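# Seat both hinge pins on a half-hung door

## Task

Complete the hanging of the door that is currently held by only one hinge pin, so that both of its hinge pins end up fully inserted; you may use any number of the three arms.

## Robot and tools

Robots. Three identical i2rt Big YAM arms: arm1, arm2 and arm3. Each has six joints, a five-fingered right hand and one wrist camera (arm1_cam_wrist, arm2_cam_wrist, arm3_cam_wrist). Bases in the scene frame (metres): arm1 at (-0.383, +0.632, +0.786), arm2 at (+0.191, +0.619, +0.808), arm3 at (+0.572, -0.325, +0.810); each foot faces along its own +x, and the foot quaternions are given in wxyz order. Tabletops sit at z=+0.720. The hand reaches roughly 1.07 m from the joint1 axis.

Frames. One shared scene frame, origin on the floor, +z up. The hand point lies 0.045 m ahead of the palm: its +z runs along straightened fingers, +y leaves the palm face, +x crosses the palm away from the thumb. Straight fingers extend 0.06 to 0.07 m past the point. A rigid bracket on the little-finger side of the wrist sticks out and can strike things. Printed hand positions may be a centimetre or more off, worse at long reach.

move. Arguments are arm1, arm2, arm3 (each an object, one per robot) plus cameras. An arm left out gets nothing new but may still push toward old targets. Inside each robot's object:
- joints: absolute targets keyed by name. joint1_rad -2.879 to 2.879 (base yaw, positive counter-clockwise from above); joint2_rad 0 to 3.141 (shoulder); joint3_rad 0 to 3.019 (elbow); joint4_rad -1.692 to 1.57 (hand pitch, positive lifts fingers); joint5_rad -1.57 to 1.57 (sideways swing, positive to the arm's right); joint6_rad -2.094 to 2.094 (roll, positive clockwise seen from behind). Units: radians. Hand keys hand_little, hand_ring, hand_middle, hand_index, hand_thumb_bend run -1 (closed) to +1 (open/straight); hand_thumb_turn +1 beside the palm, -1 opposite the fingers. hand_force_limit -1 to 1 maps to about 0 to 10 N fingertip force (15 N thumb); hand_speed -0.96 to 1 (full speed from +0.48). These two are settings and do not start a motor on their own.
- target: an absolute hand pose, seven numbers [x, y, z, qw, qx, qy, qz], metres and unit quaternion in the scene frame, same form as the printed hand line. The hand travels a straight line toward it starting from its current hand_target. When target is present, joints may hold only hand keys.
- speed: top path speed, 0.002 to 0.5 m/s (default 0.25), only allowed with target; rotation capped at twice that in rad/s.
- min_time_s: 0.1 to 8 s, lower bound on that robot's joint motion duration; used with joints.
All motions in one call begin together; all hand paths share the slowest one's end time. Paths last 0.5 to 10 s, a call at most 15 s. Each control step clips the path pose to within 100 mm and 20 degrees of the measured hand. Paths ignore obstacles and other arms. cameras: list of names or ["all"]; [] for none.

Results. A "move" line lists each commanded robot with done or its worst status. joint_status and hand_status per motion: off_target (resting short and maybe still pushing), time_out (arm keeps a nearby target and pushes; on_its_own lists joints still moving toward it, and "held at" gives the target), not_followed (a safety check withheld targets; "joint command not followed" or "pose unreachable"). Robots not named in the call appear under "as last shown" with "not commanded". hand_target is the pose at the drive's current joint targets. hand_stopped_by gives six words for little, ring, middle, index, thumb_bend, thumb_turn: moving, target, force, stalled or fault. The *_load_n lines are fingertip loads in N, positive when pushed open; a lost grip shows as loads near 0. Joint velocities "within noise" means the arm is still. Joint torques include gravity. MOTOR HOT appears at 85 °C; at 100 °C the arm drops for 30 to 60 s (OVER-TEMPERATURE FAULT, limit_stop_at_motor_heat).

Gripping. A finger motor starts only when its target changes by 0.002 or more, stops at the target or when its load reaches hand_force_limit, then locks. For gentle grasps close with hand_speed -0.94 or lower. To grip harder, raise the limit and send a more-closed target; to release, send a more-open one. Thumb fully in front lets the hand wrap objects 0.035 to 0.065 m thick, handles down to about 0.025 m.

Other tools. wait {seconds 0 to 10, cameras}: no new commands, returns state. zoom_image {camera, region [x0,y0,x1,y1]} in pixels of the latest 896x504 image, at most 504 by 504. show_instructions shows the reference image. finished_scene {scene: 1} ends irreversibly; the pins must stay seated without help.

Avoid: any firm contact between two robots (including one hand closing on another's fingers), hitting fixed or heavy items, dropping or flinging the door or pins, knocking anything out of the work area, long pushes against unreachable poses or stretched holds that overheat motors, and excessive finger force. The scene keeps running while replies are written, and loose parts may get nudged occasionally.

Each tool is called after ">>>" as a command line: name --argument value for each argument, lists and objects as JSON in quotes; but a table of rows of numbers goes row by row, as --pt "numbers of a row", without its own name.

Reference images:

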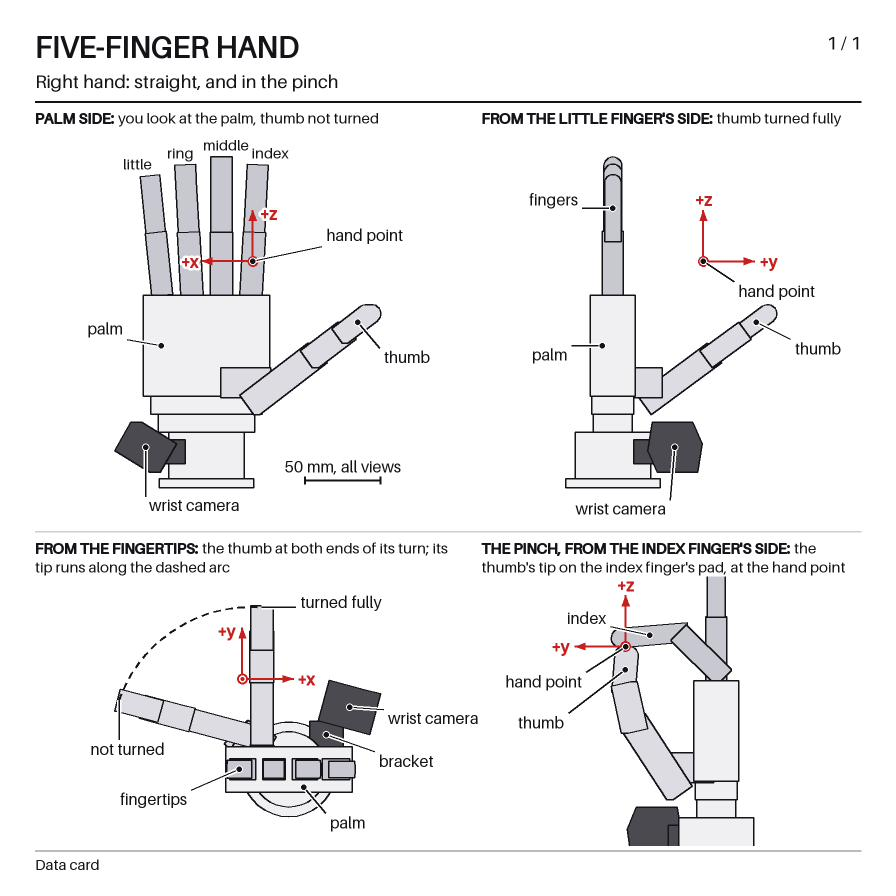

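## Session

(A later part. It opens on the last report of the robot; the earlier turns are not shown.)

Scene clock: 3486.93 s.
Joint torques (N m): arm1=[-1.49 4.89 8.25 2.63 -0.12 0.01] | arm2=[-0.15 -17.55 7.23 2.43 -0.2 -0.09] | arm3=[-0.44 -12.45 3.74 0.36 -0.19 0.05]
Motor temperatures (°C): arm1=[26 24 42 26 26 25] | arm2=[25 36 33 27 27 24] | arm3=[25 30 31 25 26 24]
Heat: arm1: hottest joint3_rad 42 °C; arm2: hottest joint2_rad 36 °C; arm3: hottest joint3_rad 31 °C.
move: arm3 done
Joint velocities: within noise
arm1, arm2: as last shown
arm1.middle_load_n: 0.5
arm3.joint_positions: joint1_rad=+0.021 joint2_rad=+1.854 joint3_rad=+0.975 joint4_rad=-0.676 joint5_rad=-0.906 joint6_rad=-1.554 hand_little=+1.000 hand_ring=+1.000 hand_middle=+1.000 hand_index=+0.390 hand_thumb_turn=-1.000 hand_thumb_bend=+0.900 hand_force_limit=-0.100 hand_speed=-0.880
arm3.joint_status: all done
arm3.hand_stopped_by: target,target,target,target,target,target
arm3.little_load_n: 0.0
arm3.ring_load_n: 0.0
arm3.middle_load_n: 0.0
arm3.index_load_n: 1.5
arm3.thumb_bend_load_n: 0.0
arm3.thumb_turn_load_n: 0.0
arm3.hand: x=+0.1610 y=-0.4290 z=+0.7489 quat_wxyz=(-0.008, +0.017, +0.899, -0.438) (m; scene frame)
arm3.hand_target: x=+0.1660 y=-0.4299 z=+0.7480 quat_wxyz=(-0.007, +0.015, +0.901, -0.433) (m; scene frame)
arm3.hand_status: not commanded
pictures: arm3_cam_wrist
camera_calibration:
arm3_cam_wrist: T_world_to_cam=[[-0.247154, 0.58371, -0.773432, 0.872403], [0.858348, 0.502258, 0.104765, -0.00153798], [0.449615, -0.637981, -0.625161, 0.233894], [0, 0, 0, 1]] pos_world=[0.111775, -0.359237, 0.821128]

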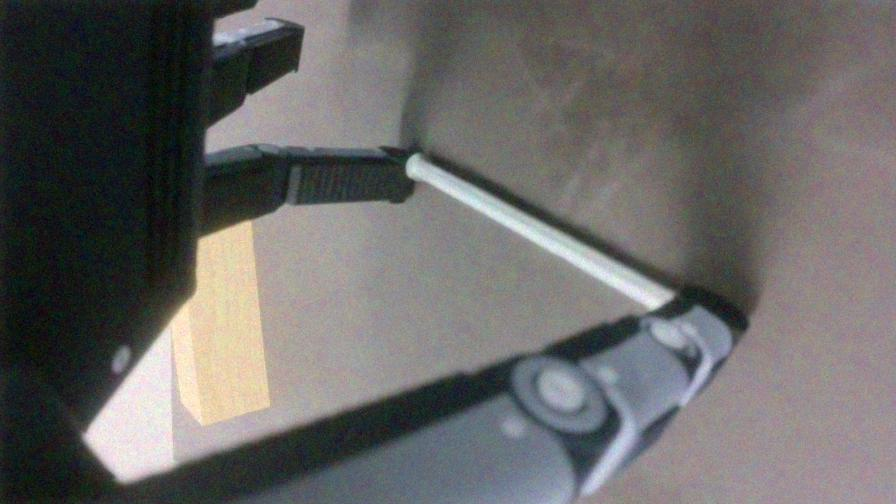

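>>> move --arm3 '{"joints": {"hand_index": 0.34}}' --cameras '["arm3_cam_wrist", "arm2_cam_wrist"]'

>>> zoom_image --camera "arm3_cam_wrist" --region '[340, 100, 780, 360]'

>>> zoom_image --camera "arm2_cam_wrist" --region '[280, 150, 370, 235]'

Scene clock: 3495.23 s.
Joint torques (N m): arm1=[-1.44 4.84 8.25 2.66 -0.12 0.01] | arm2=[-0.21 -17.55 7.24 2.4 -0.2 -0.1] | arm3=[-0.5 -12.45 3.73 0.36 -0.16 0.04]
Motor temperatures (°C): arm1=[26 24 42 26 26 25] | arm2=[25 36 33 27 27 24] | arm3=[25 31 31 25 26 24]
Heat: arm1: hottest joint3_rad 42 °C; arm2: hottest joint2_rad 36 °C; arm3: hottest joint2_rad 31 °C.
move: arm3 done
Joint velocities: within noise
arm1.joint_positions: joint1_rad=+0.341 joint2_rad=+0.633 joint3_rad=+1.483 joint4_rad=-1.120 joint5_rad=+0.125 joint6_rad=-1.102 hand_little=+1.000 hand_ring=+1.000 hand_middle=+1.000 hand_index=+1.000 hand_thumb_turn=+1.000 hand_thumb_bend=+1.000 hand_force_limit=+0.000 hand_speed=-0.800
arm1.joint_status: not commanded
arm1.hand_stopped_by: target,target,target,target,target,target
arm1.little_load_n: 0.0
arm1.ring_load_n: 0.0
arm1.middle_load_n: 0.0
arm1.index_load_n: 0.0
arm1.thumb_bend_load_n: 0.0
arm1.thumb_turn_load_n: 0.0
arm1.hand: x=-0.3319 y=+0.3842 z=+1.3607 quat_wxyz=(+0.238, +0.532, -0.590, +0.559) (m; scene frame)
arm1.hand_target: x=-0.3302 y=+0.3853 z=+1.3736 quat_wxyz=(+0.239, +0.526, -0.580, +0.574) (m; scene frame)
arm1.hand_status: not commanded
arm2.joint_positions: joint1_rad=-0.024 joint2_rad=+1.893 joint3_rad=+1.036 joint4_rad=+0.825 joint5_rad=-0.165 joint6_rad=-1.574 hand_little=+1.000 hand_ring=+1.000 hand_middle=+1.000 hand_index=+1.000 hand_thumb_turn=+1.000 hand_thumb_bend=+1.000 hand_force_limit=+0.000 hand_speed=+0.300
arm2.joint_status: not commanded
arm2.hand_stopped_by: target,target,target,target,target,target
arm2.little_load_n: 0.0
arm2.ring_load_n: 0.0
arm2.middle_load_n: 0.0
arm2.index_load_n: 0.0
arm2.thumb_bend_load_n: 0.0
arm2.thumb_turn_load_n: 0.0
arm2.hand: x=+0.0450 y=-0.0990 z=+0.9407 quat_wxyz=(+0.485, +0.507, -0.512, +0.495) (m; scene frame)
arm2.hand_target: x=+0.0401 y=-0.0998 z=+0.9599 quat_wxyz=(+0.500, +0.500, -0.500, +0.500) (m; scene frame)
arm2.hand_status: not commanded
arm3.joint_positions: joint1_rad=+0.022 joint2_rad=+1.854 joint3_rad=+0.975 joint4_rad=-0.676 joint5_rad=-0.906 joint6_rad=-1.554 hand_little=+1.000 hand_ring=+1.000 hand_middle=+1.000 hand_index=+0.341 hand_thumb_turn=-1.000 hand_thumb_bend=+0.900 hand_force_limit=-0.100 hand_speed=-0.880
arm3.joint_status: all done
arm3.hand_stopped_by: target,target,target,target,target,target
arm3.little_load_n: 0.0
arm3.ring_load_n: 0.0
arm3.middle_load_n: 0.0
arm3.index_load_n: 3.0
arm3.thumb_bend_load_n: 0.5
arm3.thumb_turn_load_n: 0.0
arm3.hand: x=+0.1611 y=-0.4294 z=+0.7489 quat_wxyz=(-0.008, +0.017, +0.899, -0.438) (m; scene frame)
arm3.hand_target: x=+0.1660 y=-0.4298 z=+0.7480 quat_wxyz=(-0.007, +0.015, +0.901, -0.433) (m; scene frame)
arm3.hand_status: not commanded
pictures: arm2_cam_wrist, arm3_cam_wrist
camera_calibration:
arm2_cam_wrist: T_world_to_cam=[[-0.961663, -0.0223597, 0.273319, -0.216034], [-0.240515, 0.547569, -0.801449, 0.815748], [-0.131741, -0.836462, -0.531955, 0.536934], [0, 0, 0, 1]] pos_world=[0.0591845, -0.00238395, 0.998451]
arm3_cam_wrist: T_world_to_cam=[[-0.246804, 0.583326, -0.773834, 0.872814], [0.858154, 0.502517, 0.105107, -0.00158918], [0.450177, -0.638128, -0.624607, 0.233025], [0, 0, 0, 1]] pos_world=[0.111875, -0.359637, 0.821129]

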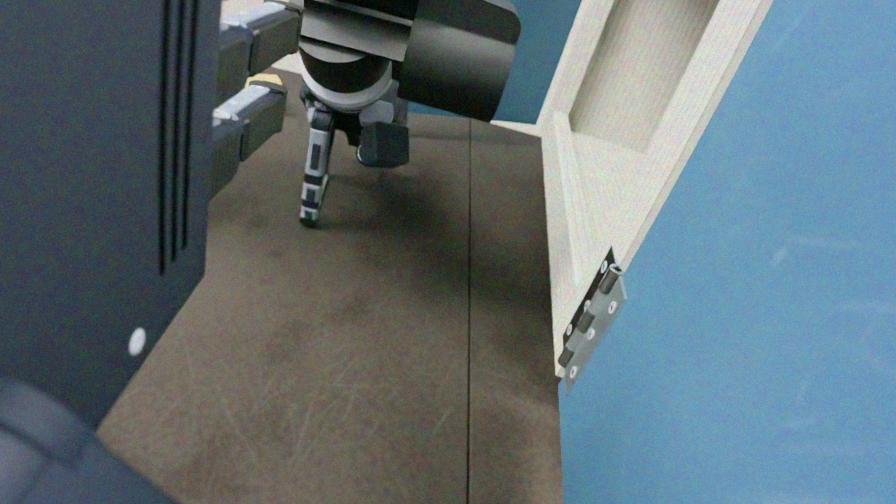

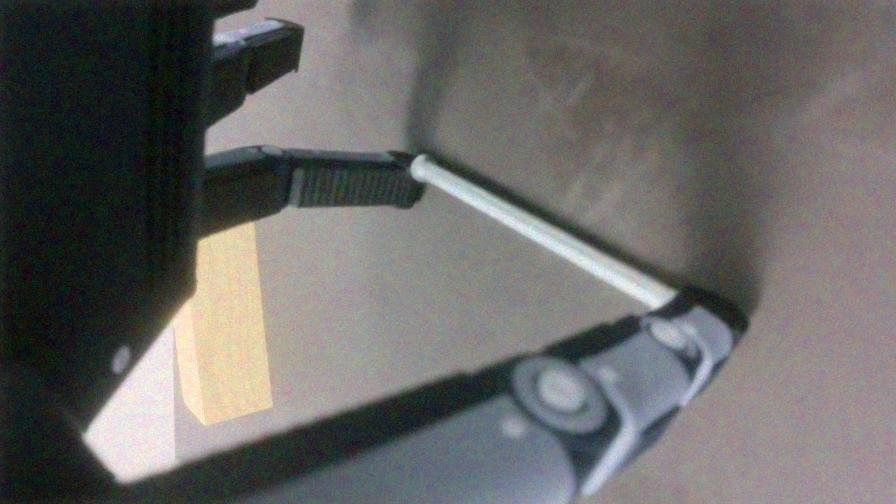

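Scaled by 1.145.

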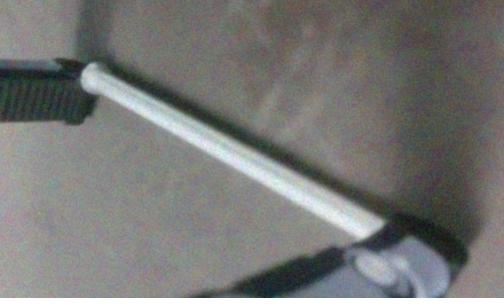

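Scaled by 5.600.

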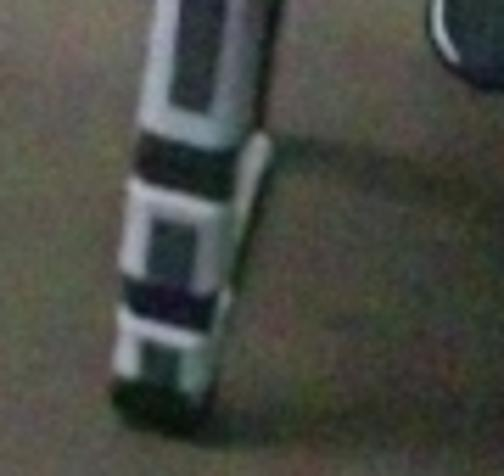

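>>> move --arm3 '{"joints": {"hand_force_limit": 0.3, "hand_index": 0.29}}' --cameras '["arm3_cam_wrist"]'

>>> zoom_image --camera "arm3_cam_wrist" --region '[340, 100, 780, 360]'

Scene clock: 3505.43 s.
Joint torques (N m): arm1=[-1.49 4.89 8.25 2.65 -0.12 0.01] | arm2=[-0.26 -17.49 7.27 2.41 -0.2 -0.1] | arm3=[-0.62 -12.22 3.74 0.36 -0.18 0.02]
Motor temperatures (°C): arm1=[26 24 42 26 26 25] | arm2=[25 36 33 27 27 24] | arm3=[25 31 31 25 26 24]
Heat: arm1: hottest joint3_rad 42 °C; arm2: hottest joint2_rad 36 °C; arm3: hottest joint2_rad 31 °C.
move: arm3 done
Joint velocities: within noise
arm1, arm2: as last shown
arm3.joint_positions: joint1_rad=+0.023 joint2_rad=+1.851 joint3_rad=+0.975 joint4_rad=-0.676 joint5_rad=-0.906 joint6_rad=-1.552 hand_little=+1.000 hand_ring=+1.000 hand_middle=+1.000 hand_index=+0.299 hand_thumb_turn=-1.000 hand_thumb_bend=+0.901 hand_force_limit=+0.300 hand_speed=-0.880
arm3.joint_status: all done
arm3.hand_stopped_by: target,target,target,force,target,target
arm3.little_load_n: 0.0
arm3.ring_load_n: 0.0
arm3.middle_load_n: 0.0
arm3.index_load_n: 6.0
arm3.thumb_bend_load_n: 4.0
arm3.thumb_turn_load_n: -0.5
arm3.hand: x=+0.1608 y=-0.4296 z=+0.7498 quat_wxyz=(-0.008, +0.017, +0.899, -0.438) (m; scene frame)
arm3.hand_target: x=+0.1660 y=-0.4299 z=+0.7479 quat_wxyz=(-0.007, +0.015, +0.901, -0.433) (m; scene frame)
arm3.hand_status: not commanded
pictures: arm3_cam_wrist
camera_calibration:
arm3_cam_wrist: T_world_to_cam=[[-0.247161, 0.583698, -0.773439, 0.873562], [0.858444, 0.502124, 0.104617, -0.00114221], [0.449427, -0.638097, -0.625178, 0.234111], [0, 0, 0, 1]] pos_world=[0.111675, -0.359938, 0.822127]

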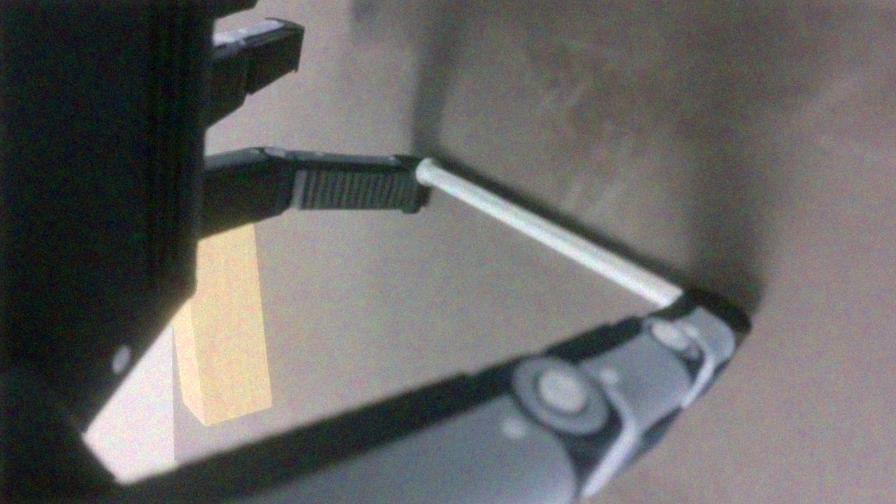

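Scaled by 1.145.

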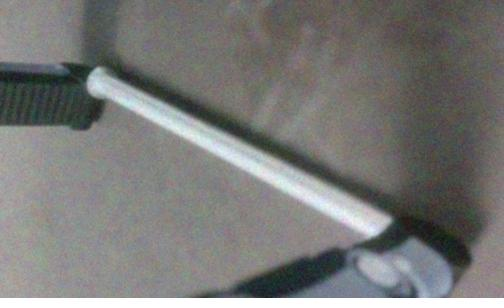

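>>> move --arm3 '{"target": [0.166, -0.430, 0.775, -0.0072, 0.0150, 0.9013, -0.4328], "speed": 0.04}' --cameras '["arm3_cam_wrist", "arm2_cam_wrist"]'

>>> zoom_image --camera "arm2_cam_wrist" --region '[270, 130, 390, 235]'

Scene clock: 3512.03 s.
Joint torques (N m): arm1=[-1.44 4.84 8.25 2.65 -0.12 0.01] | arm2=[-0.15 -17.49 7.25 2.43 -0.2 -0.09] | arm3=[-0.56 -12.86 4.93 -0.28 -0.51 0.03]
Motor temperatures (°C): arm1=[26 24 42 26 26 25] | arm2=[25 36 33 27 27 24] | arm3=[25 31 31 25 26 24]
Heat: arm1: hottest joint3_rad 42 °C; arm2: hottest joint2_rad 36 °C; arm3: hottest joint2_rad 31 °C.
move: arm3 done
Joint velocities: within noise
arm1, arm2: as last shown
arm3.joint_positions: joint1_rad=+0.023 joint2_rad=+1.805 joint3_rad=+0.975 joint4_rad=-0.728 joint5_rad=-0.896 joint6_rad=-1.552 hand_little=+1.000 hand_ring=+1.000 hand_middle=+1.000 hand_index=+0.299 hand_thumb_turn=-1.000 hand_thumb_bend=+0.900 hand_force_limit=+0.300 hand_speed=-0.880
arm3.joint_status: not commanded
arm3.hand_stopped_by: target,target,target,force,target,target
arm3.little_load_n: 0.0
arm3.ring_load_n: 0.0
arm3.middle_load_n: 0.0
arm3.index_load_n: 0.0
arm3.thumb_bend_load_n: 0.0
arm3.thumb_turn_load_n: 0.0
arm3.hand: x=+0.1650 y=-0.4282 z=+0.7682 quat_wxyz=(-0.006, +0.019, +0.901, -0.434) (m; scene frame)
arm3.hand_target: x=+0.1660 y=-0.4301 z=+0.7749 quat_wxyz=(-0.007, +0.015, +0.901, -0.433) (m; scene frame)
arm3.hand_status: done (0.007 m and 0.5 deg from the pose sent, 0.026 m and 0.7 deg at the start)
pictures: arm2_cam_wrist, arm3_cam_wrist
camera_calibration:
arm2_cam_wrist: T_world_to_cam=[[-0.961663, -0.0223597, 0.273319, -0.216034], [-0.240515, 0.547569, -0.801449, 0.815748], [-0.131741, -0.836462, -0.531955, 0.536934], [0, 0, 0, 1]] pos_world=[0.0591845, -0.00238395, 0.998451]
arm3_cam_wrist: T_world_to_cam=[[-0.242495, 0.590689, -0.769599, 0.887245], [0.857855, 0.501031, 0.114252, -0.0151863], [0.45308, -0.632498, -0.628223, 0.248755], [0, 0, 0, 1]] pos_world=[0.115474, -0.35914, 0.840831]

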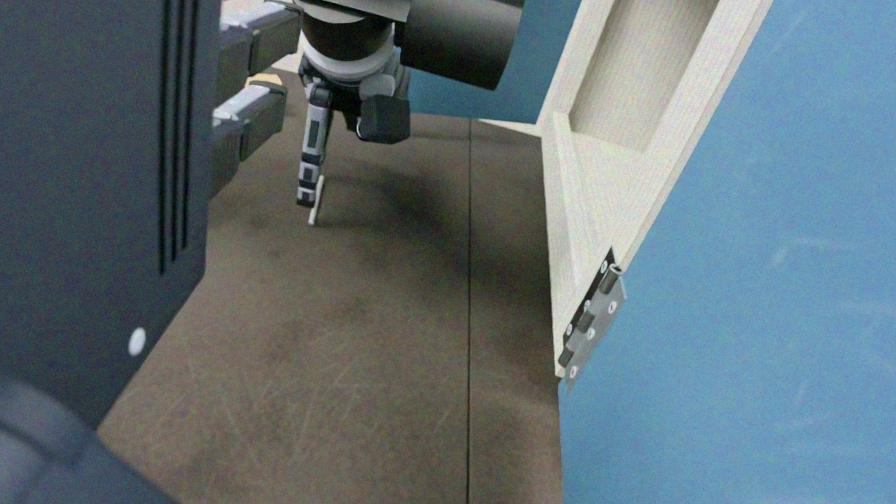

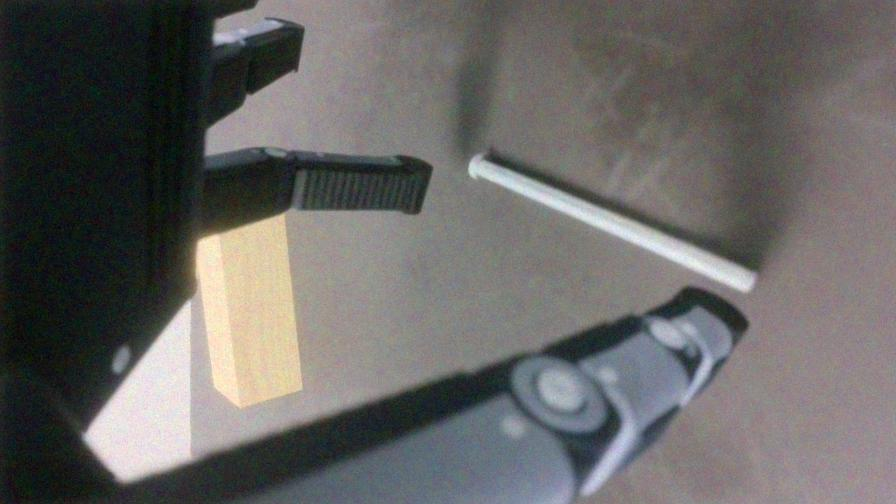

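Scaled by 4.200.

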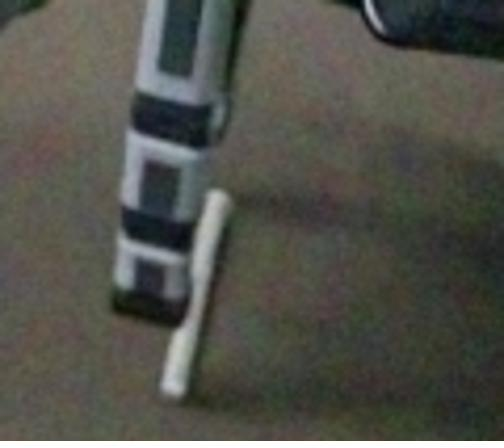

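>>> move --arm3 '{"joints": {"hand_speed": -0.4, "hand_index": 0.6, "hand_thumb_bend": 0.8}}' --cameras '[]'

>>> move --arm3 '{"target": [0.166, -0.420, 0.768, -0.0072, 0.0150, 0.9013, -0.4328], "speed": 0.08}' --cameras '[]'

>>> move --arm3 '{"target": [0.145, -0.421, 0.751, -0.0072, 0.0150, 0.9013, -0.4328], "speed": 0.05}' --cameras '["arm3_cam_wrist"]'

Scene clock: 3541.30 s.
Joint torques (N m): arm1=[-1.44 4.84 8.25 2.67 -0.12 0.01] | arm2=[-0.21 -17.55 7.24 2.41 -0.2 -0.09] | arm3=[-0.62 -12.86 4.93 -0.31 -0.52 0.03]
Motor temperatures (°C): arm1=[26 24 43 26 26 25] | arm2=[25 36 33 27 27 24] | arm3=[25 30 30 25 26 24]
Heat: arm1: hottest joint3_rad 43 °C; arm2: hottest joint2_rad 36 °C; arm3: hottest joint2_rad 30 °C.
move: arm3 done
Joint velocities: within noise
arm1, arm2: as last shown
arm3.joint_positions: joint1_rad=+0.023 joint2_rad=+1.805 joint3_rad=+0.975 joint4_rad=-0.728 joint5_rad=-0.896 joint6_rad=-1.552 hand_little=+1.000 hand_ring=+1.000 hand_middle=+1.000 hand_index=+0.600 hand_thumb_turn=-1.000 hand_thumb_bend=+0.800 hand_force_limit=+0.300 hand_speed=-0.400
arm3.joint_status: all done
arm3.hand_stopped_by: target,target,target,target,target,target
arm3.little_load_n: 0.0
arm3.ring_load_n: 0.0
arm3.middle_load_n: 0.0
arm3.index_load_n: 0.0
arm3.thumb_bend_load_n: 0.0
arm3.thumb_turn_load_n: 0.0
arm3.hand: x=+0.1650 y=-0.4282 z=+0.7682 quat_wxyz=(-0.006, +0.019, +0.901, -0.434) (m; scene frame)
arm3.hand_target: x=+0.1660 y=-0.4301 z=+0.7749 quat_wxyz=(-0.007, +0.015, +0.901, -0.433) (m; scene frame)
arm3.hand_status: not commanded
pictures: none
No camera images: "cameras" was empty.

Scene clock: 3542.27 s.
Joint torques (N m): arm1=[-1.49 4.89 8.24 2.63 -0.13 0.01] | arm2=[-0.15 -17.49 7.24 2.4 -0.2 -0.09] | arm3=[-1.73 -11.46 5.2 -0.34 -0.52 -0.08]
Motor temperatures (°C): arm1=[26 24 43 26 26 25] | arm2=[25 36 33 27 27 24] | arm3=[25 30 30 25 26 24]
Heat: arm1: hottest joint3_rad 43 °C; arm2: hottest joint2_rad 36 °C; arm3: hottest joint2_rad 30 °C.
move: arm3 done
Joint velocities: within noise
arm1, arm2: as last shown
arm1.ring_load_n: -0.5
arm3.joint_positions: joint1_rad=+0.015 joint2_rad=+1.805 joint3_rad=+0.975 joint4_rad=-0.741 joint5_rad=-0.896 joint6_rad=-1.579 hand_little=+1.000 hand_ring=+1.000 hand_middle=+1.000 hand_index=+0.600 hand_thumb_turn=-1.000 hand_thumb_bend=+0.800 hand_force_limit=+0.300 hand_speed=-0.400
arm3.joint_status: not commanded
arm3.hand_stopped_by: target,target,target,target,target,target
arm3.little_load_n: 0.0
arm3.ring_load_n: 0.0
arm3.middle_load_n: 0.0
arm3.index_load_n: 0.0
arm3.thumb_bend_load_n: 0.0
arm3.thumb_turn_load_n: 0.0
arm3.hand: x=+0.1658 y=-0.4246 z=+0.7679 quat_wxyz=(-0.007, +0.012, +0.901, -0.434) (m; scene frame)
arm3.hand_target: x=+0.1660 y=-0.4201 z=+0.7681 quat_wxyz=(-0.007, +0.015, +0.901, -0.433) (m; scene frame)
arm3.hand_status: done (0.005 m and 0.3 deg from the pose sent, 0.008 m and 0.5 deg at the start)
pictures: none
No camera images: "cameras" was empty.

Scene clock: 3543.30 s.
Joint torques (N m): arm1=[-1.44 4.89 8.24 2.65 -0.12 0.01] | arm2=[-0.21 -17.49 7.24 2.4 -0.19 -0.1] | arm3=[-1.38 -10.64 7.54 0.46 -0.53 0]
Motor temperatures (°C): arm1=[26 24 43 26 26 25] | arm2=[25 36 33 27 27 24] | arm3=[25 30 30 25 26 24]
Heat: arm1: hottest joint3_rad 43 °C; arm2: hottest joint2_rad 36 °C; arm3: hottest joint2_rad 30 °C.
move: arm3 off_target
Joint velocities: within noise
arm1, arm2: as last shown
arm1.ring_load_n: 0.0
arm3.joint_positions: joint1_rad=+0.015 joint2_rad=+1.860 joint3_rad=+0.997 joint4_rad=-0.741 joint5_rad=-0.896 joint6_rad=-1.579 hand_little=+1.000 hand_ring=+1.000 hand_middle=+1.000 hand_index=+0.600 hand_thumb_turn=-1.000 hand_thumb_bend=+0.800 hand_force_limit=+0.300 hand_speed=-0.400
arm3.joint_status: not commanded
arm3.hand_stopped_by: target,target,target,target,target,target
arm3.little_load_n: 0.0
arm3.ring_load_n: 0.0
arm3.middle_load_n: 0.0
arm3.index_load_n: 0.0
arm3.thumb_bend_load_n: 0.0
arm3.thumb_turn_load_n: 0.0
arm3.hand: x=+0.1643 y=-0.4245 z=+0.7515 quat_wxyz=(+0.008, +0.020, +0.901, -0.434) (m; scene frame)
arm3.hand_target: x=+0.1454 y=-0.4209 z=+0.7516 quat_wxyz=(-0.007, +0.015, +0.901, -0.433) (m; scene frame)
arm3.hand_status: off_target (0.020 m and 1.8 deg from the pose sent, 0.027 m and 0.3 deg at the start)
pictures: arm3_cam_wrist
camera_calibration:
arm3_cam_wrist: T_world_to_cam=[[-0.22874, 0.587973, -0.775865, 0.873318], [0.849904, 0.509254, 0.13536, -0.025538], [0.4747, -0.628449, -0.616207, 0.230025], [0, 0, 0, 1]] pos_world=[0.112274, -0.355923, 0.822776]

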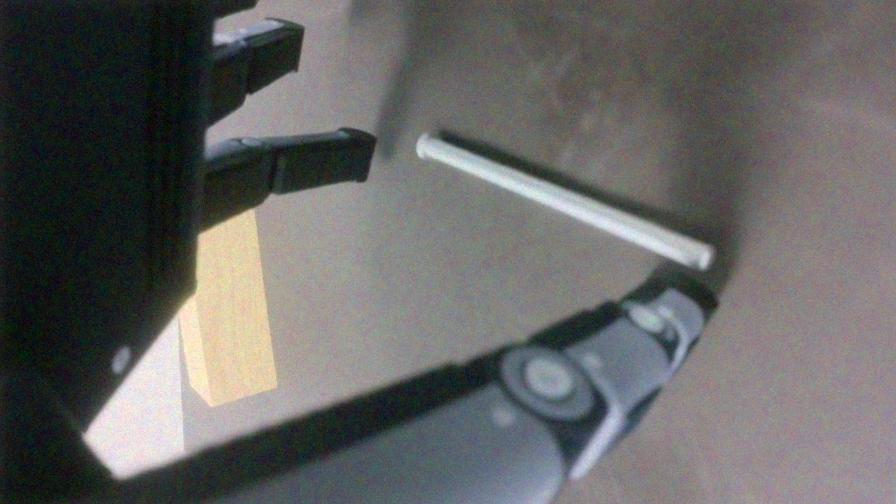

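>>> move --arm3 '{"target": [0.143, -0.412, 0.752, -0.0072, 0.0150, 0.9013, -0.4328], "speed": 0.05}' --cameras '["arm3_cam_wrist"]'

Scene clock: 3553.87 s.
Joint torques (N m): arm1=[-1.44 4.84 8.25 2.65 -0.13 0.01] | arm2=[-0.21 -17.49 7.24 2.4 -0.2 -0.1] | arm3=[-1.73 -10.4 7.61 -0.35 -0.52 -0.07]
Motor temperatures (°C): arm1=[26 24 43 26 26 25] | arm2=[25 36 33 27 27 24] | arm3=[25 30 31 25 26 24]
Heat: arm1: hottest joint3_rad 43 °C; arm2: hottest joint2_rad 36 °C; arm3: hottest joint3_rad 31 °C.
move: arm3 off_target
Joint velocities: within noise
arm1, arm2: as last shown
arm3.joint_positions: joint1_rad=-0.001 joint2_rad=+1.862 joint3_rad=+1.010 joint4_rad=-0.750 joint5_rad=-0.896 joint6_rad=-1.603 hand_little=+1.000 hand_ring=+1.000 hand_middle=+1.000 hand_index=+0.600 hand_thumb_turn=-1.000 hand_thumb_bend=+0.800 hand_force_limit=+0.300 hand_speed=-0.400
arm3.joint_status: not commanded
arm3.hand_stopped_by: target,target,target,target,target,target
arm3.little_load_n: -0.5
arm3.ring_load_n: 0.0
arm3.middle_load_n: 0.0
arm3.index_load_n: 0.0
arm3.thumb_bend_load_n: 0.0
arm3.thumb_turn_load_n: 0.0
arm3.hand: x=+0.1566 y=-0.4173 z=+0.7533 quat_wxyz=(-0.002, +0.015, +0.901, -0.434) (m; scene frame)
arm3.hand_target: x=+0.1434 y=-0.4119 z=+0.7521 quat_wxyz=(-0.007, +0.015, +0.901, -0.433) (m; scene frame)
arm3.hand_status: off_target (0.015 m and 0.6 deg from the pose sent, 0.025 m and 1.8 deg at the start)
pictures: arm3_cam_wrist
camera_calibration:
arm3_cam_wrist: T_world_to_cam=[[-0.245563, 0.588726, -0.77013, 0.867378], [0.853018, 0.508635, 0.116834, -0.00968538], [0.460498, -0.628245, -0.627096, 0.249899], [0, 0, 0, 1]] pos_world=[0.10618, -0.348724, 0.825836]

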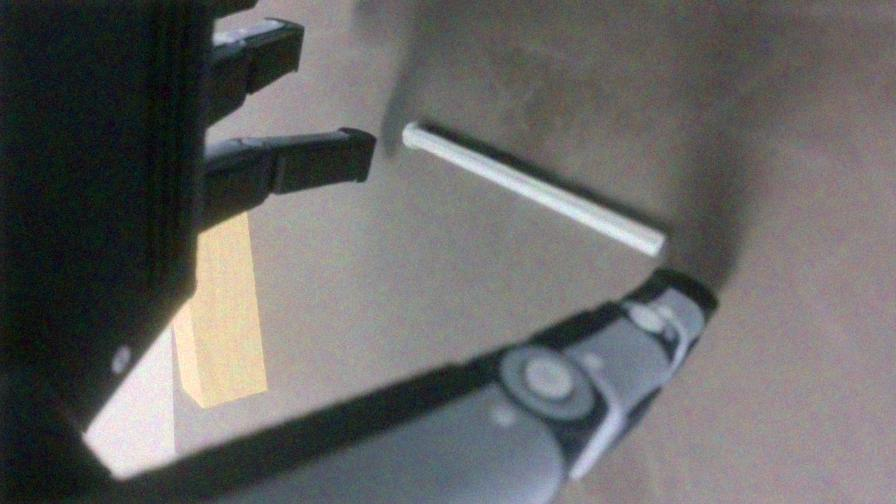

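>>> move --arm3 '{"target": [0.135, -0.413, 0.743, -0.0072, 0.0150, 0.9013, -0.4328], "speed": 0.05}' --cameras '["arm3_cam_wrist"]'

Scene clock: 3573.40 s.
Joint torques (N m): arm1=[-1.44 4.84 8.27 2.65 -0.12 0] | arm2=[-0.26 -17.55 7.27 2.39 -0.2 -0.1] | arm3=[-1.49 -10.05 7.8 0.17 -0.51 -0.06]
Motor temperatures (°C): arm1=[26 24 43 26 26 25] | arm2=[25 36 33 27 27 24] | arm3=[25 30 32 25 26 24]
Heat: arm1: hottest joint3_rad 43 °C; arm2: hottest joint2_rad 36 °C; arm3: hottest joint3_rad 32 °C.
move: arm3 off_target
Joint velocities: within noise
arm1, arm2: as last shown
arm2.thumb_bend_load_n: 0.5
arm3.joint_positions: joint1_rad=-0.001 joint2_rad=+1.886 joint3_rad=+1.028 joint4_rad=-0.750 joint5_rad=-0.896 joint6_rad=-1.600 hand_little=+1.000 hand_ring=+1.000 hand_middle=+1.000 hand_index=+0.600 hand_thumb_turn=-1.000 hand_thumb_bend=+0.800 hand_force_limit=+0.300 hand_speed=-0.400
arm3.joint_status: not commanded
arm3.hand_stopped_by: target,target,target,target,target,target
arm3.little_load_n: 0.0
arm3.ring_load_n: 0.0
arm3.middle_load_n: 0.0
arm3.index_load_n: 0.0
arm3.thumb_bend_load_n: 0.0
arm3.thumb_turn_load_n: 1.5
arm3.hand: x=+0.1519 y=-0.4172 z=+0.7477 quat_wxyz=(+0.001, +0.018, +0.901, -0.434) (m; scene frame)
arm3.hand_target: x=+0.1355 y=-0.4129 z=+0.7434 quat_wxyz=(-0.008, +0.015, +0.901, -0.433) (m; scene frame)
arm3.hand_status: off_target (0.018 m and 1.0 deg from the pose sent, 0.024 m and 0.5 deg at the start)
pictures: arm3_cam_wrist
camera_calibration:
arm3_cam_wrist: T_world_to_cam=[[-0.237294, 0.5887, -0.772738, 0.862534], [0.852976, 0.50694, 0.124272, -0.0113705], [0.464891, -0.629638, -0.622441, 0.243922], [0, 0, 0, 1]] pos_world=[0.100976, -0.348428, 0.819753]

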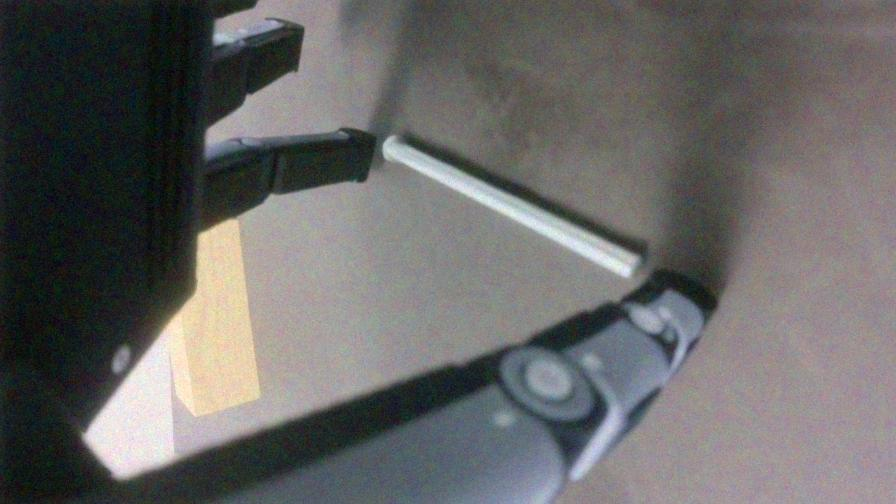

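>>> move --arm3 '{"target": [0.131, -0.413, 0.743, -0.0072, 0.0150, 0.9013, -0.4328], "speed": 0.05}' --cameras '["arm3_cam_wrist"]'

Scene clock: 3581.30 s.
Joint torques (N m): arm1=[-1.44 4.89 8.25 2.66 -0.12 0] | arm2=[-0.21 -17.55 7.27 2.41 -0.2 -0.09] | arm3=[-1.44 -10.05 7.91 0.02 -0.5 -0.08]
Motor temperatures (°C): arm1=[26 24 43 26 26 25] | arm2=[25 36 33 27 27 24] | arm3=[25 30 32 25 26 24]
Heat: arm1: hottest joint3_rad 43 °C; arm2: hottest joint2_rad 36 °C; arm3: hottest joint3_rad 32 °C.
move: arm3 off_target
Joint velocities: within noise
arm1.joint_positions: joint1_rad=+0.341 joint2_rad=+0.633 joint3_rad=+1.483 joint4_rad=-1.120 joint5_rad=+0.125 joint6_rad=-1.102 hand_little=+1.000 hand_ring=+1.000 hand_middle=+1.000 hand_index=+1.000 hand_thumb_turn=+1.000 hand_thumb_bend=+1.000 hand_force_limit=+0.000 hand_speed=-0.800
arm1.joint_status: not commanded
arm1.hand_stopped_by: target,target,target,target,target,target
arm1.little_load_n: 0.0
arm1.ring_load_n: 0.0
arm1.middle_load_n: 0.0
arm1.index_load_n: 0.0
arm1.thumb_bend_load_n: 0.0
arm1.thumb_turn_load_n: 0.0
arm1.hand: x=-0.3319 y=+0.3842 z=+1.3607 quat_wxyz=(+0.238, +0.532, -0.590, +0.559) (m; scene frame)
arm1.hand_target: x=-0.3302 y=+0.3853 z=+1.3736 quat_wxyz=(+0.239, +0.526, -0.580, +0.574) (m; scene frame)
arm1.hand_status: not commanded
arm2.joint_positions: joint1_rad=-0.024 joint2_rad=+1.893 joint3_rad=+1.036 joint4_rad=+0.825 joint5_rad=-0.165 joint6_rad=-1.574 hand_little=+1.000 hand_ring=+1.000 hand_middle=+1.000 hand_index=+1.000 hand_thumb_turn=+1.000 hand_thumb_bend=+1.000 hand_force_limit=+0.000 hand_speed=+0.300
arm2.joint_status: not commanded
arm2.hand_stopped_by: target,target,target,target,target,target
arm2.little_load_n: 0.0
arm2.ring_load_n: 0.0
arm2.middle_load_n: 0.0
arm2.index_load_n: 0.0
arm2.thumb_bend_load_n: 0.0
arm2.thumb_turn_load_n: 0.0
arm2.hand: x=+0.0450 y=-0.0990 z=+0.9407 quat_wxyz=(+0.485, +0.507, -0.512, +0.495) (m; scene frame)
arm2.hand_target: x=+0.0401 y=-0.0998 z=+0.9599 quat_wxyz=(+0.500, +0.500, -0.500, +0.500) (m; scene frame)
arm2.hand_status: not commanded
arm3.joint_positions: joint1_rad=-0.001 joint2_rad=+1.892 joint3_rad=+1.039 joint4_rad=-0.750 joint5_rad=-0.896 joint6_rad=-1.596 hand_little=+1.000 hand_ring=+1.000 hand_middle=+1.000 hand_index=+0.600 hand_thumb_turn=-1.000 hand_thumb_bend=+0.800 hand_force_limit=+0.300 hand_speed=-0.400
arm3.joint_status: not commanded
arm3.hand_stopped_by: target,target,target,target,target,target
arm3.little_load_n: 0.0
arm3.ring_load_n: 0.0
arm3.middle_load_n: 0.0
arm3.index_load_n: -0.5
arm3.thumb_bend_load_n: -0.5
arm3.thumb_turn_load_n: 2.0
arm3.hand: x=+0.1473 y=-0.4170 z=+0.7478 quat_wxyz=(+0.000, +0.019, +0.901, -0.434) (m; scene frame)
arm3.hand_target: x=+0.1315 y=-0.4129 z=+0.7433 quat_wxyz=(-0.008, +0.015, +0.901, -0.433) (m; scene frame)
arm3.hand_status: off_target (0.017 m and 0.9 deg from the pose sent, 0.022 m and 1.0 deg at the start)
pictures: arm3_cam_wrist
camera_calibration:
arm3_cam_wrist: T_world_to_cam=[[-0.237988, 0.589363, -0.772019, 0.861199], [0.854407, 0.505039, 0.122164, -0.00694777], [0.461898, -0.630545, -0.623749, 0.247275], [0, 0, 0, 1]] pos_world=[0.096675, -0.348132, 0.819948]

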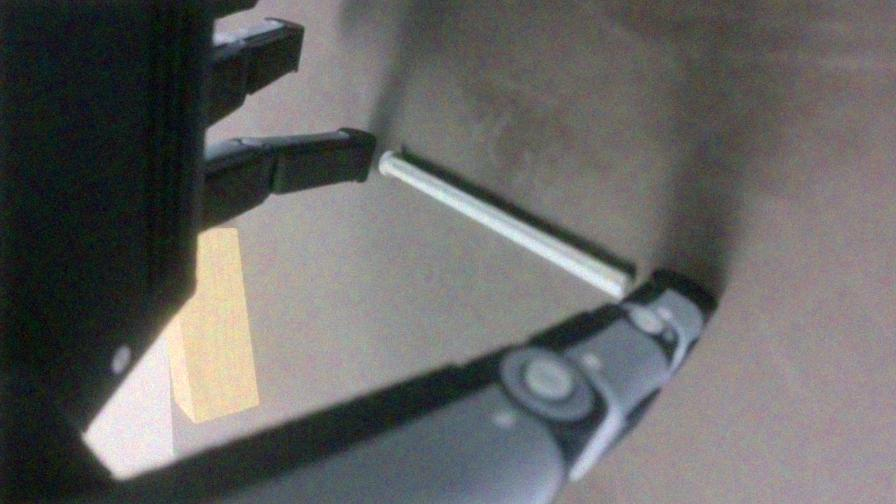

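>>> move --arm3 '{"joints": {"hand_speed": -0.88, "hand_force_limit": -0.1, "hand_index": 0.46}}' --cameras '["arm3_cam_wrist"]'

>>> zoom_image --camera "arm3_cam_wrist" --region '[340, 100, 780, 360]'

Scene clock: 3588.60 s.
Joint torques (N m): arm1=[-1.49 4.84 8.25 2.63 -0.12 0.01] | arm2=[-0.15 -17.49 7.24 2.41 -0.2 -0.09] | arm3=[-1.44 -10.23 7.65 0.02 -0.32 -0.09]
Motor temperatures (°C): arm1=[26 24 43 26 26 25] | arm2=[25 36 33 27 27 24] | arm3=[25 30 33 25 26 24]
Heat: arm1: hottest joint3_rad 43 °C; arm2: hottest joint2_rad 36 °C; arm3: hottest joint3_rad 33 °C.
move: arm3 done
Joint velocities: within noise
arm1, arm2: as last shown
arm3.joint_positions: joint1_rad=-0.001 joint2_rad=+1.894 joint3_rad=+1.043 joint4_rad=-0.750 joint5_rad=-0.901 joint6_rad=-1.596 hand_little=+1.000 hand_ring=+1.000 hand_middle=+1.000 hand_index=+0.460 hand_thumb_turn=-1.000 hand_thumb_bend=+0.800 hand_force_limit=-0.100 hand_speed=-0.880
arm3.joint_status: all done
arm3.hand_stopped_by: target,target,target,target,target,target
arm3.little_load_n: 0.0
arm3.ring_load_n: -0.5
arm3.middle_load_n: 0.0
arm3.index_load_n: 1.0
arm3.thumb_bend_load_n: 0.0
arm3.thumb_turn_load_n: 0.0
arm3.hand: x=+0.1457 y=-0.4178 z=+0.7485 quat_wxyz=(-0.001, +0.018, +0.900, -0.436) (m; scene frame)
arm3.hand_target: x=+0.1316 y=-0.4129 z=+0.7433 quat_wxyz=(-0.008, +0.015, +0.901, -0.433) (m; scene frame)
arm3.hand_status: not commanded
pictures: arm3_cam_wrist
camera_calibration:
arm3_cam_wrist: T_world_to_cam=[[-0.239533, 0.585362, -0.77458, 0.8624], [0.854772, 0.505488, 0.117673, -0.00175477], [0.460423, -0.633903, -0.621432, 0.244988], [0, 0, 0, 1]] pos_world=[0.0952754, -0.348631, 0.820448]

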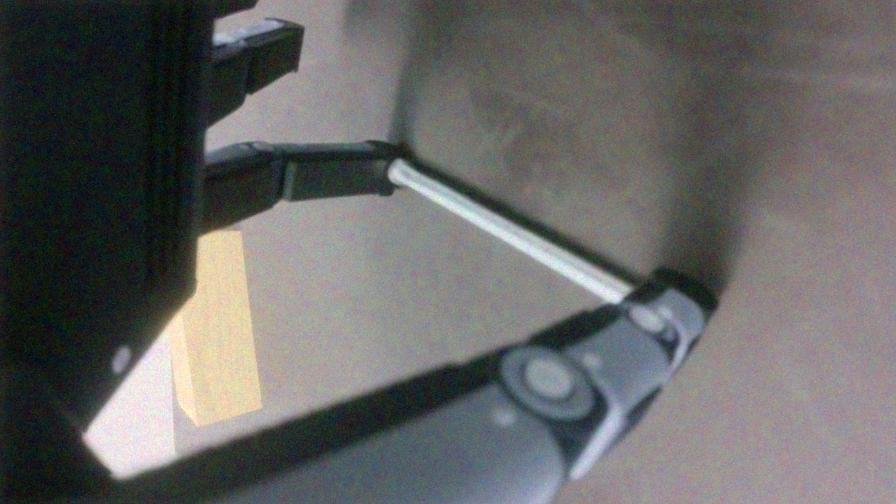

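Scaled by 1.145.

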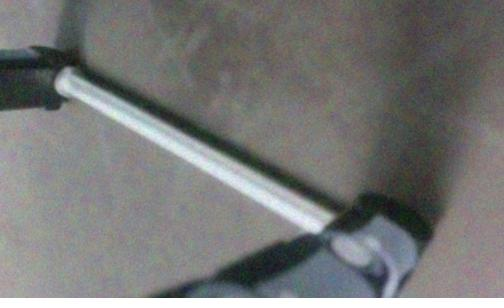

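>>> move --arm3 '{"joints": {"hand_force_limit": 0.0, "hand_index": 0.40}}' --cameras '["arm3_cam_wrist"]'

>>> zoom_image --camera "arm3_cam_wrist" --region '[340, 100, 780, 360]'

Scene clock: 3596.77 s.
Joint torques (N m): arm1=[-1.38 4.89 8.25 2.63 -0.12 0] | arm2=[-0.15 -17.49 7.25 2.41 -0.2 -0.09] | arm3=[-1.44 -10.23 7.49 0.03 -0.22 -0.09]
Motor temperatures (°C): arm1=[26 24 43 26 26 25] | arm2=[25 36 33 27 27 24] | arm3=[25 30 32 25 26 24]
Heat: arm1: hottest joint3_rad 43 °C; arm2: hottest joint2_rad 36 °C; arm3: hottest joint3_rad 32 °C.
move: arm3 done
Joint velocities: within noise
arm1, arm2: as last shown
arm3.joint_positions: joint1_rad=-0.001 joint2_rad=+1.894 joint3_rad=+1.046 joint4_rad=-0.750 joint5_rad=-0.904 joint6_rad=-1.596 hand_little=+1.000 hand_ring=+1.000 hand_middle=+1.000 hand_index=+0.401 hand_thumb_turn=-1.000 hand_thumb_bend=+0.801 hand_force_limit=+0.000 hand_speed=-0.880
arm3.joint_status: all done
arm3.hand_stopped_by: target,target,target,target,target,target
arm3.little_load_n: 0.0
arm3.ring_load_n: 0.0
arm3.middle_load_n: 0.0
arm3.index_load_n: 4.0
arm3.thumb_bend_load_n: 2.0
arm3.thumb_turn_load_n: 0.0
arm3.hand: x=+0.1442 y=-0.4182 z=+0.7494 quat_wxyz=(-0.003, +0.018, +0.899, -0.437) (m; scene frame)
arm3.hand_target: x=+0.1315 y=-0.4129 z=+0.7433 quat_wxyz=(-0.008, +0.015, +0.901, -0.433) (m; scene frame)
arm3.hand_status: not commanded
pictures: arm3_cam_wrist
camera_calibration:
arm3_cam_wrist: T_world_to_cam=[[-0.241667, 0.583439, -0.775368, 0.862999], [0.855124, 0.50573, 0.114019, 0.00241493], [0.45865, -0.635481, -0.621131, 0.245324], [0, 0, 0, 1]] pos_world=[0.093976, -0.34883, 0.821245]

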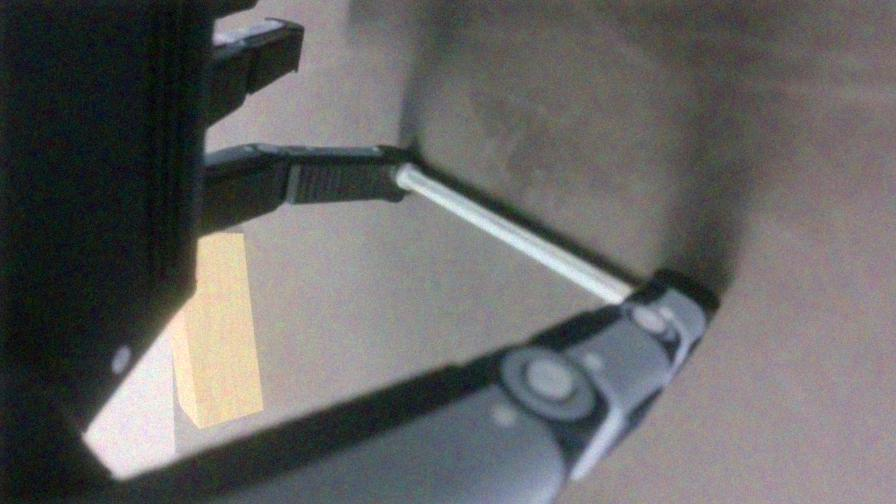

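Scaled by 1.145.

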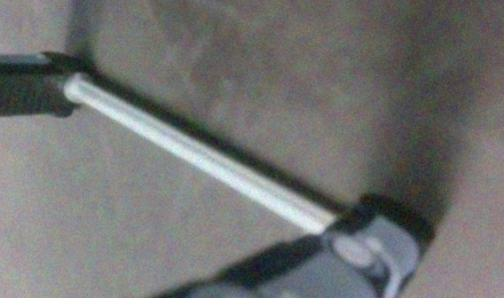

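>>> move --arm3 '{"joints": {"hand_force_limit": 0.4, "hand_index": 0.36}}' --cameras '["arm3_cam_wrist"]'

>>> zoom_image --camera "arm3_cam_wrist" --region '[340, 100, 780, 360]'

Scene clock: 3613.53 s.
Joint torques (N m): arm1=[-1.38 4.89 8.25 2.63 -0.12 0.01] | arm2=[-0.21 -17.44 7.24 2.39 -0.2 -0.1] | arm3=[-1.44 -10.29 7.39 0.02 -0.22 -0.09]
Motor temperatures (°C): arm1=[26 24 43 26 26 25] | arm2=[25 36 33 27 27 24] | arm3=[25 30 33 25 26 24]
Heat: arm1: hottest joint3_rad 43 °C; arm2: hottest joint2_rad 36 °C; arm3: hottest joint3_rad 33 °C.
move: arm3 off_target
Joint velocities: within noise
arm1, arm2: as last shown
arm1.index_load_n: -0.5
arm3.joint_positions: joint1_rad=-0.001 joint2_rad=+1.894 joint3_rad=+1.047 joint4_rad=-0.750 joint5_rad=-0.904 joint6_rad=-1.596 hand_little=+1.000 hand_ring=+1.000 hand_middle=+1.000 hand_index=+0.382 hand_thumb_turn=-1.000 hand_thumb_bend=+0.801 hand_force_limit=+0.400 hand_speed=-0.880
arm3.joint_status: hand_index off_target (ended at +0.382, target +0.360); the others done
arm3.hand_stopped_by: target,target,target,force,target,target
arm3.little_load_n: 0.0
arm3.ring_load_n: 0.0
arm3.middle_load_n: 0.0
arm3.index_load_n: 7.0
arm3.thumb_bend_load_n: 5.5
arm3.thumb_turn_load_n: 0.0
arm3.hand: x=+0.1436 y=-0.4182 z=+0.7497 quat_wxyz=(-0.003, +0.017, +0.899, -0.437) (m; scene frame)
arm3.hand_target: x=+0.1315 y=-0.4129 z=+0.7433 quat_wxyz=(-0.008, +0.015, +0.901, -0.433) (m; scene frame)
arm3.hand_status: not commanded
pictures: arm3_cam_wrist
camera_calibration:
arm3_cam_wrist: T_world_to_cam=[[-0.242612, 0.583479, -0.775043, 0.862886], [0.855282, 0.505696, 0.112975, 0.00358867], [0.457855, -0.635472, -0.621727, 0.246368], [0, 0, 0, 1]] pos_world=[0.0934763, -0.34873, 0.821543]

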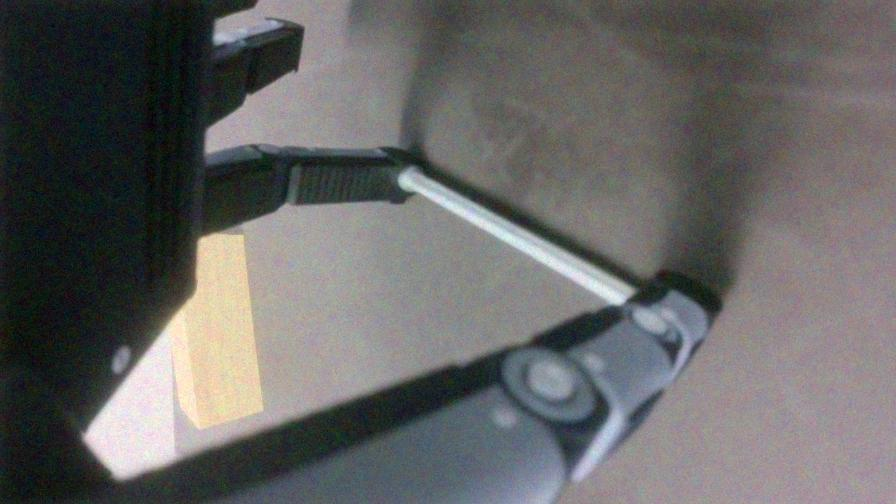

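Scaled by 1.145.

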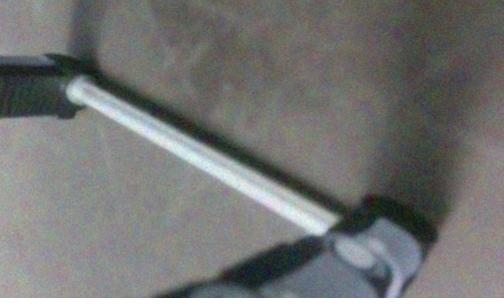

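>>> move --arm3 '{"target": [0.138, -0.414, 0.772, -0.0072, 0.0150, 0.9013, -0.4328], "speed": 0.02}' --cameras '["arm3_cam_wrist", "arm2_cam_wrist"]'

>>> zoom_image --camera "arm2_cam_wrist" --region '[270, 130, 390, 235]'

Scene clock: 3626.40 s.
Joint torques (N m): arm1=[-1.44 4.84 8.27 2.65 -0.13 0.01] | arm2=[-0.15 -17.55 7.25 2.43 -0.2 -0.09] | arm3=[-1.32 -13.8 6.63 -0.4 -0.51 -0.06]
Motor temperatures (°C): arm1=[26 24 43 26 26 25] | arm2=[25 36 33 27 27 24] | arm3=[25 30 33 25 26 24]
Heat: arm1: hottest joint3_rad 43 °C; arm2: hottest joint2_rad 36 °C; arm3: hottest joint3_rad 33 °C.
move: arm3 off_target
Joint velocities: within noise
arm1, arm2: as last shown
arm1.index_load_n: 0.0
arm2.little_load_n: -0.5
arm3.joint_positions: joint1_rad=-0.001 joint2_rad=+1.874 joint3_rad=+1.048 joint4_rad=-0.799 joint5_rad=-0.896 joint6_rad=-1.596 hand_little=+1.000 hand_ring=+1.000 hand_middle=+1.000 hand_index=+0.381 hand_thumb_turn=-1.000 hand_thumb_bend=+0.800 hand_force_limit=+0.400 hand_speed=-0.880
arm3.joint_status: not commanded
arm3.hand_stopped_by: target,target,target,force,target,target
arm3.little_load_n: 0.0
arm3.ring_load_n: 0.0
arm3.middle_load_n: 0.0
arm3.index_load_n: 0.0
arm3.thumb_bend_load_n: 0.0
arm3.thumb_turn_load_n: 0.0
arm3.hand: x=+0.1513 y=-0.4172 z=+0.7588 quat_wxyz=(+0.010, +0.023, +0.901, -0.434) (m; scene frame)
arm3.hand_target: x=+0.1383 y=-0.4141 z=+0.7720 quat_wxyz=(-0.007, +0.015, +0.901, -0.433) (m; scene frame)
arm3.hand_status: off_target (0.019 m and 2.2 deg from the pose sent, 0.023 m and 0.8 deg at the start)
pictures: arm2_cam_wrist, arm3_cam_wrist
camera_calibration:
arm2_cam_wrist: T_world_to_cam=[[-0.961663, -0.0223597, 0.273319, -0.216034], [-0.240515, 0.547569, -0.801449, 0.815748], [-0.131741, -0.836462, -0.531955, 0.536934], [0, 0, 0, 1]] pos_world=[0.0591845, -0.00238395, 0.998451]
arm3_cam_wrist: T_world_to_cam=[[-0.220604, 0.588507, -0.777813, 0.872271], [0.851454, 0.50519, 0.140746, -0.0251685], [0.475774, -0.631222, -0.612534, 0.241265], [0, 0, 0, 1]] pos_world=[0.099069, -0.348331, 0.829789]

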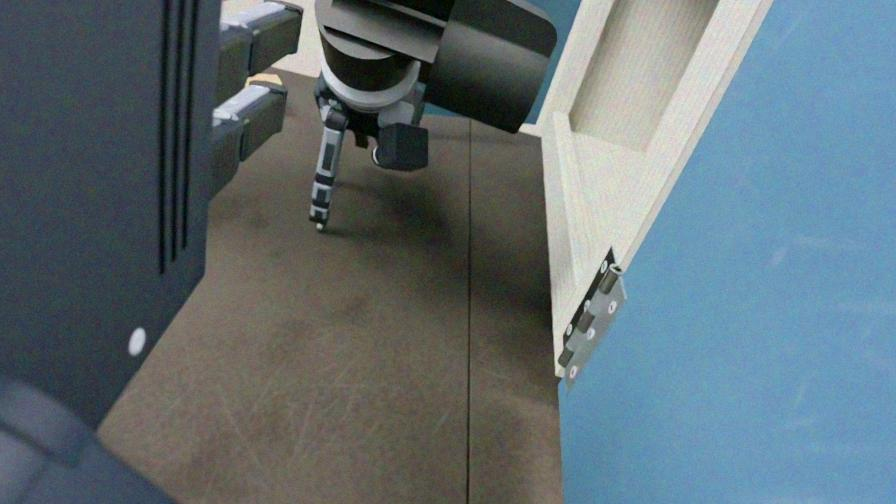

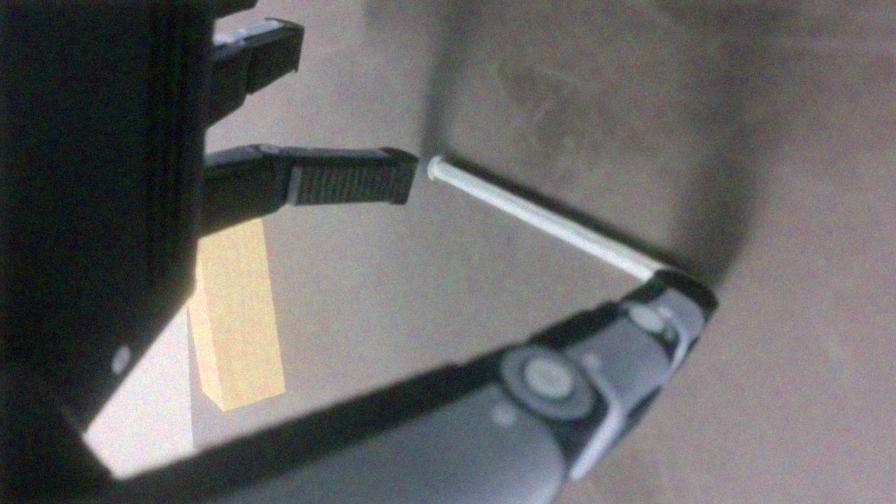

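Scaled by 4.200.

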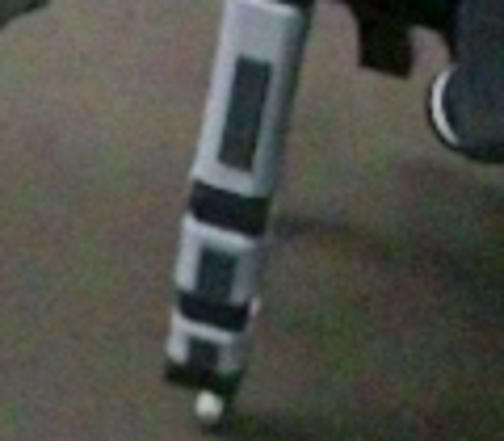

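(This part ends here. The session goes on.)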